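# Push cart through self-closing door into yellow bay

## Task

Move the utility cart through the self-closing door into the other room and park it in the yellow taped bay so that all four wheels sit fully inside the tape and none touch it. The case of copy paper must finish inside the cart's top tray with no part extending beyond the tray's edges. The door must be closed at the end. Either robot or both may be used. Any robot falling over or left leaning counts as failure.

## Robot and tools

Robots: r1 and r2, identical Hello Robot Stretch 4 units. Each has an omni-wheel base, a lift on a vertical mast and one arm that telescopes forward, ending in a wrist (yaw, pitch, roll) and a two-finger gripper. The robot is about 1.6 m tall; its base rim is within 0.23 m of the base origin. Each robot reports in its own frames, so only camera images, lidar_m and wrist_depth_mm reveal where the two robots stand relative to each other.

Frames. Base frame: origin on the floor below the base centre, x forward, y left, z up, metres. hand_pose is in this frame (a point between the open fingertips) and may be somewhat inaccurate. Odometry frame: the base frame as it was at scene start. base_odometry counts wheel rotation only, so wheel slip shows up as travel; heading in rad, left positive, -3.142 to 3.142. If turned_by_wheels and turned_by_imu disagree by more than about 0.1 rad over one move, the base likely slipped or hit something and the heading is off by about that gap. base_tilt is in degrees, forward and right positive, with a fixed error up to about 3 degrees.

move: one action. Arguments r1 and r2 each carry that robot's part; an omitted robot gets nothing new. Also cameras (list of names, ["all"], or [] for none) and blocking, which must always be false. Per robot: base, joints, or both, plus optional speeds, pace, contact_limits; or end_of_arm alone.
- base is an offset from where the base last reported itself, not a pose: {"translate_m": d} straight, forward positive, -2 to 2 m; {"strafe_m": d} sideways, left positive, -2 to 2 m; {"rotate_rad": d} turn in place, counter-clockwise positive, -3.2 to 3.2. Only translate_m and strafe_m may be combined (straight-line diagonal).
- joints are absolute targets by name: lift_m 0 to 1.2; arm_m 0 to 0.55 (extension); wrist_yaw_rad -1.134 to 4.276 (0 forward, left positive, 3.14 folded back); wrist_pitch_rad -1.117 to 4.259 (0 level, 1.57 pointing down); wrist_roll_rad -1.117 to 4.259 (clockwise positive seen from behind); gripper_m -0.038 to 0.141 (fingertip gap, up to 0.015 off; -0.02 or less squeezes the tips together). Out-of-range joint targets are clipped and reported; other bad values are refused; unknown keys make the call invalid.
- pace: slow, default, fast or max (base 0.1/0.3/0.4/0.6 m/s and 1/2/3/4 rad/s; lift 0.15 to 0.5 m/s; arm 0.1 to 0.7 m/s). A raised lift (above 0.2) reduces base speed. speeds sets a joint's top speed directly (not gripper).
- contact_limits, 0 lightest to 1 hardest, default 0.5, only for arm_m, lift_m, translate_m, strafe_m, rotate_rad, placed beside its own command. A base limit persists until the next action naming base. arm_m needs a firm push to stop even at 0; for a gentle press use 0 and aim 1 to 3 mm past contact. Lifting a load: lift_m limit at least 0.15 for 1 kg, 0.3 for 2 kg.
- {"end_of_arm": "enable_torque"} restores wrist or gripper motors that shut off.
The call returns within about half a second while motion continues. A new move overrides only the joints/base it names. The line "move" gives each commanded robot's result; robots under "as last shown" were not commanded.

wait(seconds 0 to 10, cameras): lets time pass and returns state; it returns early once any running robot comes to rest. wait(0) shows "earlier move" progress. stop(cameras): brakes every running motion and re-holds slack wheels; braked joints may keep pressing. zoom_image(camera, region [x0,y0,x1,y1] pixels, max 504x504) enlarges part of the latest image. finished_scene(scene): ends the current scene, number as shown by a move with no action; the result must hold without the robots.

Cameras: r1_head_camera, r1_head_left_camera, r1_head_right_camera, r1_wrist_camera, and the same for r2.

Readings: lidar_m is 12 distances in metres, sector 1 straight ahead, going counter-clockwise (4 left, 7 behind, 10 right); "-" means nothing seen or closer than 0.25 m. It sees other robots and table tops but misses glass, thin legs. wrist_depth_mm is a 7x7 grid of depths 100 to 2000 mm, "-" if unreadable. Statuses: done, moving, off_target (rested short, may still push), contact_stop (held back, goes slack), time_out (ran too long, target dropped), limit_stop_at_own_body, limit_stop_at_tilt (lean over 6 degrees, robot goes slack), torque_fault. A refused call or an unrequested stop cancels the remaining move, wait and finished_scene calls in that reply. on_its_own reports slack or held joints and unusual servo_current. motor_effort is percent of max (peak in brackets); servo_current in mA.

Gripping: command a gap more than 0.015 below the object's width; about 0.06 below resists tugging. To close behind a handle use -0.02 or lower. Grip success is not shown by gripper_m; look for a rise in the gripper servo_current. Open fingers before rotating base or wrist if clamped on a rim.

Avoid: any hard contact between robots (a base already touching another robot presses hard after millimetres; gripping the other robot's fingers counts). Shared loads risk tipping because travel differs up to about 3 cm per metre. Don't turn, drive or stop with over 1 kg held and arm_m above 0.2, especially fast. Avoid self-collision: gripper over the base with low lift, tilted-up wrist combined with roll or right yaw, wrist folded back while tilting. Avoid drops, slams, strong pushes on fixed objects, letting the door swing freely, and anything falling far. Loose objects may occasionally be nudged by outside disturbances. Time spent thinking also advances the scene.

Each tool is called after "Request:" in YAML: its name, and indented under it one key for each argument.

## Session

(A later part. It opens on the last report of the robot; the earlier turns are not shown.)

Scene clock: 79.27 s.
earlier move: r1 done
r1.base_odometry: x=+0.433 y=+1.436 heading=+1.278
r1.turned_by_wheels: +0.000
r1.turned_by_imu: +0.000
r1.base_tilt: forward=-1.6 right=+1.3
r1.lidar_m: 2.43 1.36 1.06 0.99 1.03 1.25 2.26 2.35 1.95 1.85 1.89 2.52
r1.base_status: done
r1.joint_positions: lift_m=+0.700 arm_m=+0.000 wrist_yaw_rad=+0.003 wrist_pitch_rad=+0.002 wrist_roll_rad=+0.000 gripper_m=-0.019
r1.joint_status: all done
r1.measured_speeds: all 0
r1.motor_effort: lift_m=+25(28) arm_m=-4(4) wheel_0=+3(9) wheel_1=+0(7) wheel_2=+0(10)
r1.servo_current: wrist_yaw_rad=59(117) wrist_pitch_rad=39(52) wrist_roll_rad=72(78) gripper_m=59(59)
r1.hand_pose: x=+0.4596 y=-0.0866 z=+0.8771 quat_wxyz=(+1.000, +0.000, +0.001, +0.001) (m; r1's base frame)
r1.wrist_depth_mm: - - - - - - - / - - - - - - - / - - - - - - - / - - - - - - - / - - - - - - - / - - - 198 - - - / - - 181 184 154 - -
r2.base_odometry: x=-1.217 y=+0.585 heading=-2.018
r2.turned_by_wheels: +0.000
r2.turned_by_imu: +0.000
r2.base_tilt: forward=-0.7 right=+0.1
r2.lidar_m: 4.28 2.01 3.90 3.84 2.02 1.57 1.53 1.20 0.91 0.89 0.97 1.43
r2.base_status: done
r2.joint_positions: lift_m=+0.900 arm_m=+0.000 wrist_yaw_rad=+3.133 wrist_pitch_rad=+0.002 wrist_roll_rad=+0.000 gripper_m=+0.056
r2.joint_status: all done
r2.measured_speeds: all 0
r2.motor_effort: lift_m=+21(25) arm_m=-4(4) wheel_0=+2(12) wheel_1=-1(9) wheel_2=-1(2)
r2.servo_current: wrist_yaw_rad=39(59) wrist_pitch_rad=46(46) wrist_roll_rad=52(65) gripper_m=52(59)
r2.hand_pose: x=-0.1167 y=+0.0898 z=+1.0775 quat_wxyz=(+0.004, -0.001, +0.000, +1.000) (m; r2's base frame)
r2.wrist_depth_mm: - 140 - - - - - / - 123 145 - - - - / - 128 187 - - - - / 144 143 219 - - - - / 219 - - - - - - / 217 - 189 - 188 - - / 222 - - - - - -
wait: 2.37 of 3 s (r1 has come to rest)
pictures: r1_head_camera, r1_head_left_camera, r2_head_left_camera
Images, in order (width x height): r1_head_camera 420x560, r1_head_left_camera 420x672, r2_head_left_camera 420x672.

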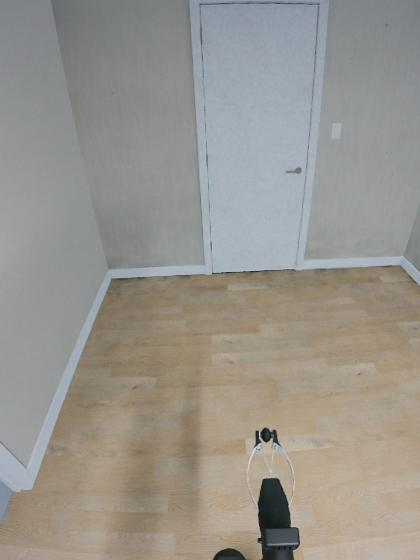

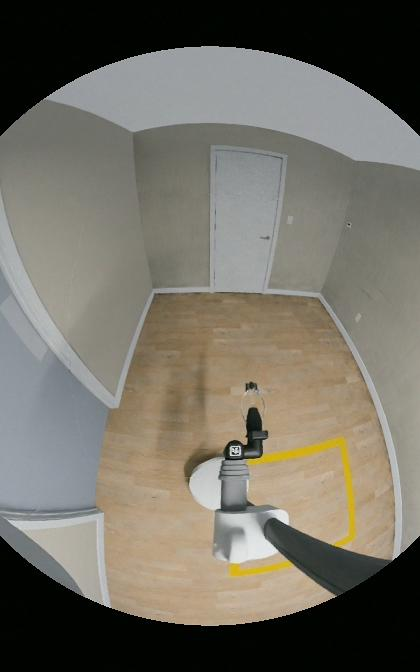

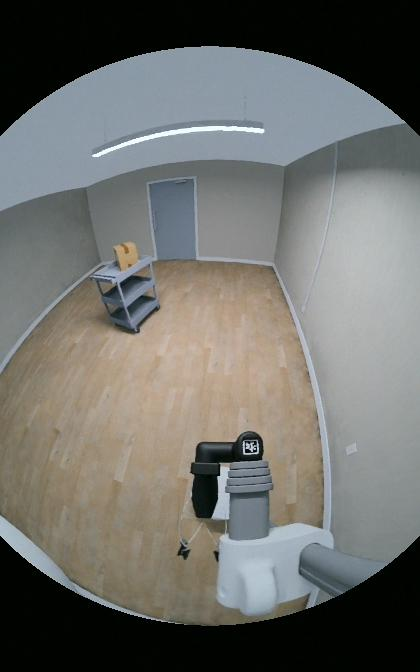

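Request:
move:
  blocking: false
  r1: {"base":{"rotate_rad":1.571},"joints":{"lift_m":0.8}}
  r2: {"base":{"translate_m":2.0}}

Request:
wait:
  seconds: 2

Request:
wait:
  seconds: 0.5
  cameras: ["r1_head_camera","r1_head_left_camera","r2_head_left_camera"]

Scene clock: 94.97 s.
move: r1 moving; r2 moving
r1.base_odometry: x=+0.433 y=+1.436 heading=+1.530
r1.turned_by_wheels: +0.252
r1.turned_by_imu: +0.252
r1.base_tilt: forward=-1.6 right=+1.3
r1.lidar_m: 2.09 1.11 0.99 0.99 1.03 1.72 2.27 2.29 1.86 1.86 2.10 2.45
r1.base_status: rotate_rad moving
r1.joint_positions: lift_m=+0.737 arm_m=+0.000 wrist_yaw_rad=+0.002 wrist_pitch_rad=+0.002 wrist_roll_rad=+0.000 gripper_m=-0.019
r1.joint_status: lift_m moving
r1.measured_speeds: translate_m=+0.000 strafe_m=+0.000 rotate_rad=+0.972 lift_m=+0.146 arm_m=+0.000 wrist_yaw_rad=+0.000 wrist_pitch_rad=+0.000 wrist_roll_rad=+0.000
r1.motor_effort: lift_m=+26(26) arm_m=-4(4) wheel_0=-8(10) wheel_1=-3(8) wheel_2=-7(7)
r1.servo_current: wrist_yaw_rad=52(72) wrist_pitch_rad=39(46) wrist_roll_rad=39(52) gripper_m=52(59)
r1.hand_pose: x=+0.4595 y=-0.0867 z=+0.9150 quat_wxyz=(+1.000, +0.000, +0.001, +0.001) (m; r1's base frame)
r1.wrist_depth_mm: - - - - - - - / - - - - - - - / - - - - - - - / - - - - - - - / - - - - - - - / - - - 198 - - - / - 139 180 184 154 - -
r2.base_odometry: x=-1.230 y=+0.556 heading=-2.018
r2.turned_by_wheels: +0.000
r2.turned_by_imu: +0.001
r2.base_tilt: forward=-0.7 right=+0.1
r2.lidar_m: 4.23 1.94 3.94 3.81 2.07 1.60 1.56 1.17 0.92 0.88 0.96 1.40
r2.base_status: translate_m moving
r2.joint_positions: lift_m=+0.900 arm_m=+0.000 wrist_yaw_rad=+3.133 wrist_pitch_rad=+0.002 wrist_roll_rad=+0.000 gripper_m=+0.056
r2.joint_status: not commanded
r2.measured_speeds: translate_m=+0.120 strafe_m=+0.001 rotate_rad=-0.001 lift_m=+0.000 arm_m=+0.000 wrist_yaw_rad=+0.000 wrist_pitch_rad=+0.000 wrist_roll_rad=+0.000
r2.motor_effort: lift_m=+21(21) arm_m=-4(4) wheel_0=+11(11) wheel_1=+8(8) wheel_2=-11(13)
r2.servo_current: wrist_yaw_rad=46(59) wrist_pitch_rad=39(52) wrist_roll_rad=46(59) gripper_m=46(52)
r2.hand_pose: x=-0.1167 y=+0.0898 z=+1.0775 quat_wxyz=(+0.004, -0.001, +0.000, +1.000) (m; r2's base frame)
r2.wrist_depth_mm: - 140 - - - - - / - 123 145 - - - - / - 128 187 - - - - / 144 144 217 - - - - / 218 - - - - - - / 217 - 189 - 189 - - / 223 - - - - - -
pictures: none

Scene clock: 96.53 s.
earlier move: r1 done; r2 moving
r1.base_odometry: x=+0.433 y=+1.436 heading=+2.849
r1.turned_by_wheels: +1.319
r1.turned_by_imu: +1.326
r1.base_tilt: forward=-1.6 right=+1.3
r1.lidar_m: 0.99 1.00 1.27 2.27 2.34 1.97 1.83 1.92 2.53 2.44 1.41 1.07
r1.base_status: done
r1.joint_positions: lift_m=+0.799 arm_m=+0.000 wrist_yaw_rad=+0.002 wrist_pitch_rad=+0.002 wrist_roll_rad=+0.000 gripper_m=-0.019
r1.joint_status: all done
r1.measured_speeds: all 0
r1.motor_effort: lift_m=+25(28) arm_m=-4(4) wheel_0=-3(10) wheel_1=-2(9) wheel_2=-1(8)
r1.servo_current: wrist_yaw_rad=59(72) wrist_pitch_rad=39(52) wrist_roll_rad=46(59) gripper_m=46(59)
r1.hand_pose: x=+0.4595 y=-0.0867 z=+0.9771 quat_wxyz=(+1.000, +0.000, +0.001, +0.001) (m; r1's base frame)
r1.wrist_depth_mm: 750 - - - - 798 - / 759 - - - - 820 759 / 750 - - - - 809 732 / 750 - - - - 809 732 / 750 - - - - 809 741 / 741 - 183 198 170 820 778 / 741 133 163 147 144 788 -
r2.base_odometry: x=-1.407 y=+0.187 heading=-2.018
r2.turned_by_wheels: +0.000
r2.turned_by_imu: +0.000
r2.base_tilt: forward=-0.7 right=+0.1
r2.lidar_m: 3.84 1.63 1.69 3.80 2.54 2.03 1.96 1.20 0.94 0.92 1.01 1.49
r2.base_status: translate_m moving
r2.joint_positions: lift_m=+0.900 arm_m=+0.000 wrist_yaw_rad=+3.133 wrist_pitch_rad=+0.002 wrist_roll_rad=+0.000 gripper_m=+0.056
r2.joint_status: not commanded
r2.measured_speeds: translate_m=+0.299 strafe_m=-0.001 rotate_rad=-0.006 lift_m=+0.000 arm_m=+0.000 wrist_yaw_rad=+0.000 wrist_pitch_rad=+0.000 wrist_roll_rad=+0.000
r2.motor_effort: lift_m=+21(21) arm_m=-4(4) wheel_0=+5(11) wheel_1=+6(9) wheel_2=-9(14)
r2.servo_current: wrist_yaw_rad=46(59) wrist_pitch_rad=46(52) wrist_roll_rad=52(65) gripper_m=52(52)
r2.hand_pose: x=-0.1167 y=+0.0898 z=+1.0775 quat_wxyz=(+0.004, -0.001, +0.000, +1.000) (m; r2's base frame)
r2.wrist_depth_mm: - 140 - - - - - / - 124 146 - - - - / - 128 189 - - - - / 144 144 262 - - - - / 219 - - - - - - / 217 - 196 - 191 - - / 224 123 - - - - -
wait: 1.57 of 2 s (r1 has come to rest)
pictures: none

Scene clock: 97.03 s.
earlier move: r2 moving
r1.base_odometry: x=+0.433 y=+1.436 heading=+2.849
r1.turned_by_wheels: +0.000
r1.turned_by_imu: +0.000
r1.base_tilt: forward=-1.6 right=+1.3
r1.lidar_m: 0.99 1.01 1.27 2.26 2.32 1.97 1.84 1.92 2.56 2.45 1.41 1.09
r1.base_status: done
r1.joint_positions: lift_m=+0.799 arm_m=+0.000 wrist_yaw_rad=+0.002 wrist_pitch_rad=+0.002 wrist_roll_rad=+0.000 gripper_m=-0.019
r1.joint_status: all done
r1.measured_speeds: all 0
r1.motor_effort: lift_m=+25(28) arm_m=-4(4) wheel_0=-3(10) wheel_1=-2(9) wheel_2=-1(8)
r1.servo_current: wrist_yaw_rad=52(72) wrist_pitch_rad=39(52) wrist_roll_rad=33(59) gripper_m=46(59)
r1.hand_pose: x=+0.4595 y=-0.0867 z=+0.9771 quat_wxyz=(+1.000, +0.000, +0.001, +0.001) (m; r1's base frame)
r1.wrist_depth_mm: 741 - - - - 809 - / 741 - - - - 809 759 / 759 - - - - 798 732 / 750 - - - - 809 750 / 750 - - - - 820 741 / 732 - 183 198 170 831 768 / 732 132 163 147 144 798 -
r2.base_odometry: x=-1.472 y=+0.052 heading=-2.018
r2.turned_by_wheels: +0.000
r2.turned_by_imu: +0.000
r2.base_tilt: forward=-0.7 right=+0.1
r2.lidar_m: 3.70 1.60 1.52 3.78 2.77 2.18 2.11 1.24 0.97 0.92 0.97 1.50
r2.base_status: translate_m moving
r2.joint_positions: lift_m=+0.900 arm_m=+0.000 wrist_yaw_rad=+3.133 wrist_pitch_rad=+0.002 wrist_roll_rad=+0.000 gripper_m=+0.056
r2.joint_status: not commanded
r2.measured_speeds: translate_m=+0.301 strafe_m=+0.000 rotate_rad=+0.002 lift_m=+0.000 arm_m=+0.000 wrist_yaw_rad=+0.000 wrist_pitch_rad=+0.000 wrist_roll_rad=+0.000
r2.motor_effort: lift_m=+21(21) arm_m=-4(4) wheel_0=-1(11) wheel_1=+6(9) wheel_2=-9(14)
r2.servo_current: wrist_yaw_rad=52(59) wrist_pitch_rad=33(52) wrist_roll_rad=46(65) gripper_m=46(52)
r2.hand_pose: x=-0.1167 y=+0.0898 z=+1.0775 quat_wxyz=(+0.004, -0.001, +0.000, +1.000) (m; r2's base frame)
r2.wrist_depth_mm: - 141 - - - - - / - 125 146 - - - - / - 128 190 - - - - / 144 143 264 - - - - / 220 - - - - - - / 217 - 196 - 191 - - / 223 123 - - - - -
wait: 0.50 s; no rest
pictures: r1_head_camera, r1_head_left_camera, r2_head_left_camera
Images, in order (width x height): r1_head_camera 420x560, r1_head_left_camera 420x672, r2_head_left_camera 420x672.

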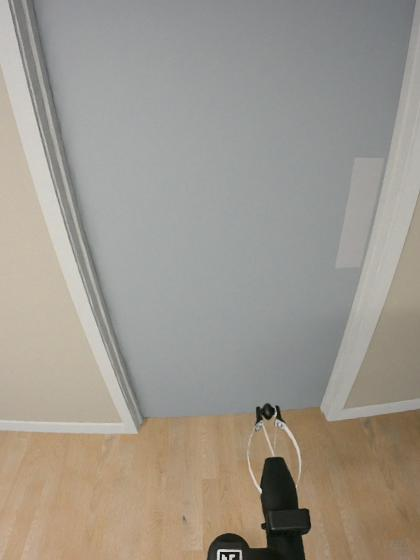

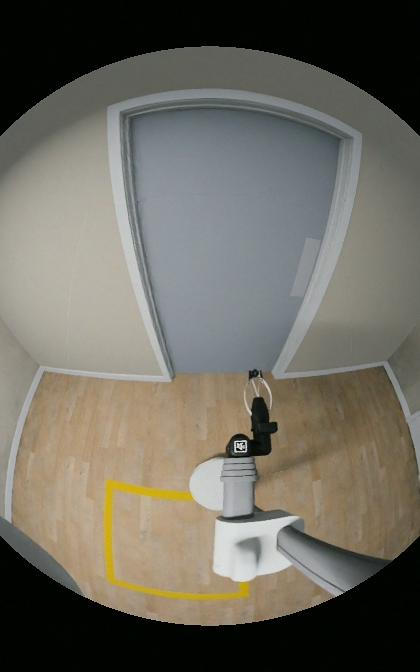

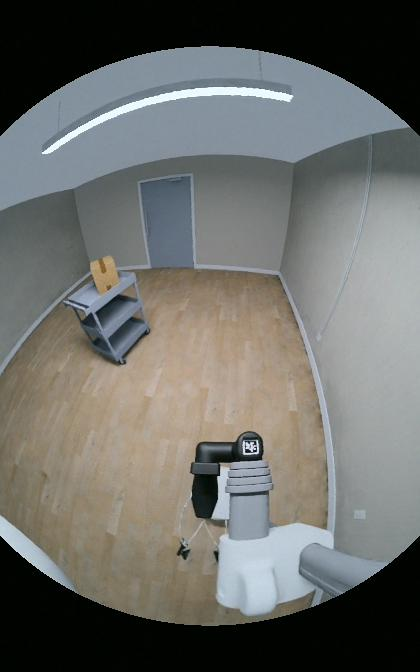

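Request:
move:
  blocking: false
  r1: {"base":{"strafe_m":-0.2,"translate_m":0.4},"joints":{"lift_m":0.9}}

Request:
wait:
  seconds: 4

Request:
wait:
  seconds: 4
  cameras: ["r1_head_camera","r1_head_left_camera","r2_head_camera","r2_head_left_camera"]

Scene clock: 115.63 s.
earlier move: r2 done
move: r1 moving
r1.base_odometry: x=+0.407 y=+1.460 heading=+2.849
r1.turned_by_wheels: +0.000
r1.turned_by_imu: +0.000
r1.base_tilt: forward=-1.6 right=+1.3
r1.lidar_m: 0.96 0.99 1.21 2.28 2.33 2.01 1.88 1.95 2.56 2.44 1.38 1.04
r1.base_status: translate_m moving; strafe_m moving
r1.joint_positions: lift_m=+0.837 arm_m=+0.000 wrist_yaw_rad=+0.002 wrist_pitch_rad=+0.002 wrist_roll_rad=+0.000 gripper_m=-0.019
r1.joint_status: lift_m moving
r1.measured_speeds: translate_m=+0.121 strafe_m=-0.061 rotate_rad=-0.005 lift_m=+0.146 arm_m=+0.000 wrist_yaw_rad=+0.000 wrist_pitch_rad=+0.000 wrist_roll_rad=+0.000
r1.motor_effort: lift_m=+25(29) arm_m=-4(4) wheel_0=+11(11) wheel_1=+1(4) wheel_2=-8(9)
r1.servo_current: wrist_yaw_rad=33(59) wrist_pitch_rad=39(46) wrist_roll_rad=52(65) gripper_m=52(52)
r1.hand_pose: x=+0.4595 y=-0.0867 z=+1.0150 quat_wxyz=(+1.000, +0.000, +0.001, +0.001) (m; r1's base frame)
r1.wrist_depth_mm: - - - - - - - / 741 - - - - 788 707 / 732 - - - - 788 707 / 741 - - - - 788 723 / 750 - - - - 798 715 / 750 - 183 198 170 798 723 / - 132 163 147 144 768 -
r2.base_odometry: x=-2.082 y=-1.218 heading=-2.018
r2.turned_by_wheels: +0.000
r2.turned_by_imu: +0.003
r2.base_tilt: forward=-0.7 right=+0.1
r2.lidar_m: 2.29 2.45 1.01 0.93 1.16 3.61 3.26 1.40 1.08 1.07 1.17 1.69
r2.base_status: done
r2.joint_positions: lift_m=+0.900 arm_m=+0.000 wrist_yaw_rad=+3.133 wrist_pitch_rad=+0.002 wrist_roll_rad=+0.000 gripper_m=+0.056
r2.joint_status: not commanded
r2.measured_speeds: all 0
r2.motor_effort: lift_m=+20(21) arm_m=-4(4) wheel_0=+3(3) wheel_1=+3(3) wheel_2=-3(4)
r2.servo_current: wrist_yaw_rad=33(52) wrist_pitch_rad=39(52) wrist_roll_rad=33(59) gripper_m=46(52)
r2.hand_pose: x=-0.1167 y=+0.0898 z=+1.0775 quat_wxyz=(+0.004, -0.001, +0.000, +1.000) (m; r2's base frame)
r2.wrist_depth_mm: - 140 - - - - - / - 127 151 - - - - / - 130 185 - - - - / 144 144 264 - - - - / 220 - - - - - - / 219 - 196 - 190 - - / 226 123 - - - - -
pictures: none

Scene clock: 118.00 s.
earlier move: r1 done
r1.base_odometry: x=+0.107 y=+1.743 heading=+2.849
r1.turned_by_wheels: +0.000
r1.turned_by_imu: +0.000
r1.base_tilt: forward=-1.6 right=+1.2
r1.lidar_m: 0.61 0.62 0.83 1.79 2.56 2.39 2.24 2.32 2.38 2.23 0.84 0.64
r1.base_status: done
r1.joint_positions: lift_m=+0.900 arm_m=+0.000 wrist_yaw_rad=+0.002 wrist_pitch_rad=+0.002 wrist_roll_rad=+0.000 gripper_m=-0.019
r1.joint_status: all done
r1.measured_speeds: all 0
r1.motor_effort: lift_m=+25(29) arm_m=-4(4) wheel_0=+1(11) wheel_1=+2(5) wheel_2=+2(11)
r1.servo_current: wrist_yaw_rad=39(72) wrist_pitch_rad=39(46) wrist_roll_rad=33(65) gripper_m=46(59)
r1.hand_pose: x=+0.4595 y=-0.0867 z=+1.0771 quat_wxyz=(+1.000, +0.000, +0.001, +0.001) (m; r1's base frame)
r1.wrist_depth_mm: 392 397 404 407 413 418 387 / 394 399 404 407 413 415 384 / 397 402 404 410 413 418 384 / 397 402 407 407 415 418 389 / 397 402 410 410 415 418 384 / 399 402 407 198 418 421 392 / 399 402 180 410 162 424 392
r2.base_odometry: x=-2.082 y=-1.218 heading=-2.018
r2.turned_by_wheels: +0.000
r2.turned_by_imu: +0.000
r2.base_tilt: forward=-0.7 right=+0.0
r2.lidar_m: 2.29 2.42 1.00 0.92 1.15 3.57 3.27 1.43 1.07 1.05 1.14 1.65
r2.base_status: done
r2.joint_positions: lift_m=+0.900 arm_m=+0.000 wrist_yaw_rad=+3.133 wrist_pitch_rad=+0.002 wrist_roll_rad=+0.000 gripper_m=+0.056
r2.joint_status: not commanded
r2.measured_speeds: all 0
r2.motor_effort: lift_m=+21(21) arm_m=-4(4) wheel_0=+2(3) wheel_1=+2(3) wheel_2=-4(4)
r2.servo_current: wrist_yaw_rad=39(65) wrist_pitch_rad=46(52) wrist_roll_rad=46(65) gripper_m=52(52)
r2.hand_pose: x=-0.1167 y=+0.0898 z=+1.0775 quat_wxyz=(+0.004, -0.001, +0.000, +1.000) (m; r2's base frame)
r2.wrist_depth_mm: - 140 - - - - - / - 126 151 - - - - / - 129 185 - - - - / 144 144 264 - - - - / 219 - - - - - - / 220 - 196 - 191 - - / 225 123 - - - - -
wait: 2.37 of 4 s (r1 has come to rest)
pictures: none

Scene clock: 122.00 s.
r1.base_odometry: x=+0.107 y=+1.743 heading=+2.849
r1.turned_by_wheels: +0.000
r1.turned_by_imu: +0.000
r1.base_tilt: forward=-1.6 right=+1.3
r1.lidar_m: 0.59 0.64 0.83 1.76 2.55 2.36 2.24 2.30 2.36 2.23 0.83 0.65
r1.base_status: done
r1.joint_positions: lift_m=+0.900 arm_m=+0.000 wrist_yaw_rad=+0.002 wrist_pitch_rad=+0.002 wrist_roll_rad=+0.000 gripper_m=-0.019
r1.joint_status: all done
r1.measured_speeds: all 0
r1.motor_effort: lift_m=+25(29) arm_m=-4(4) wheel_0=+2(11) wheel_1=+2(5) wheel_2=+2(11)
r1.servo_current: wrist_yaw_rad=52(72) wrist_pitch_rad=39(46) wrist_roll_rad=39(65) gripper_m=59(59)
r1.hand_pose: x=+0.4595 y=-0.0867 z=+1.0771 quat_wxyz=(+1.000, +0.000, +0.001, +0.001) (m; r1's base frame)
r1.wrist_depth_mm: 397 399 402 404 410 418 387 / 394 402 404 410 415 415 384 / 397 399 404 410 413 418 384 / 394 402 407 410 418 418 387 / 399 402 407 410 413 418 384 / 397 404 407 199 421 421 389 / 402 404 180 410 162 427 392
r2.base_odometry: x=-2.082 y=-1.218 heading=-2.018
r2.turned_by_wheels: +0.000
r2.turned_by_imu: +0.001
r2.base_tilt: forward=-0.7 right=+0.1
r2.lidar_m: 2.27 2.48 0.96 0.91 1.11 3.60 3.28 1.40 1.08 1.06 1.14 1.68
r2.base_status: done
r2.joint_positions: lift_m=+0.900 arm_m=+0.000 wrist_yaw_rad=+3.133 wrist_pitch_rad=+0.002 wrist_roll_rad=+0.000 gripper_m=+0.056
r2.joint_status: not commanded
r2.measured_speeds: all 0
r2.motor_effort: lift_m=+21(21) arm_m=-4(4) wheel_0=+3(3) wheel_1=+3(3) wheel_2=-4(4)
r2.servo_current: wrist_yaw_rad=39(65) wrist_pitch_rad=39(52) wrist_roll_rad=46(65) gripper_m=52(52)
r2.hand_pose: x=-0.1167 y=+0.0898 z=+1.0775 quat_wxyz=(+0.004, -0.001, +0.000, +1.000) (m; r2's base frame)
r2.wrist_depth_mm: - 140 - - - - - / - 127 151 - - - - / - 130 185 - - - - / 144 144 264 - - - - / 220 - - - - - - / 220 - 196 - 190 - - / 225 122 - - - - -
wait: 4.00 s; at rest by 0.27 s
pictures: r1_head_camera, r1_head_left_camera, r2_head_camera, r2_head_left_camera
Images, in order (width x height): r1_head_camera 420x560, r1_head_left_camera 420x672, r2_head_camera 420x560, r2_head_left_camera 420x672.

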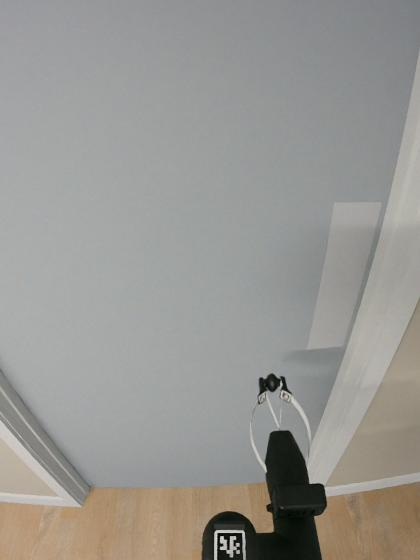

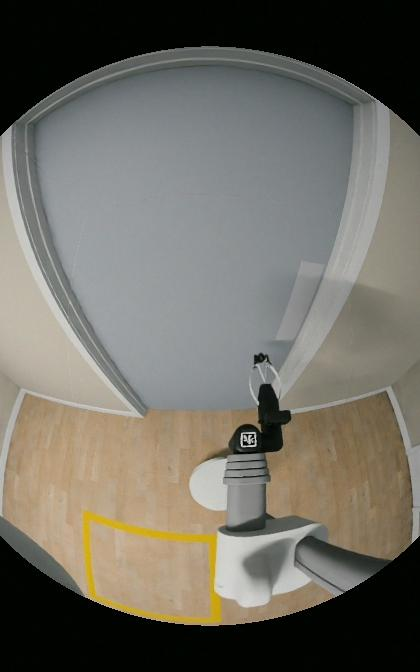

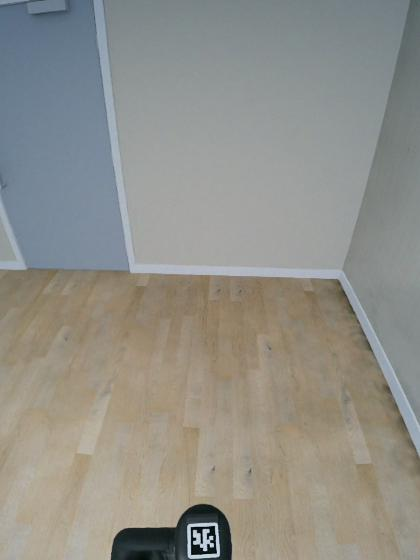

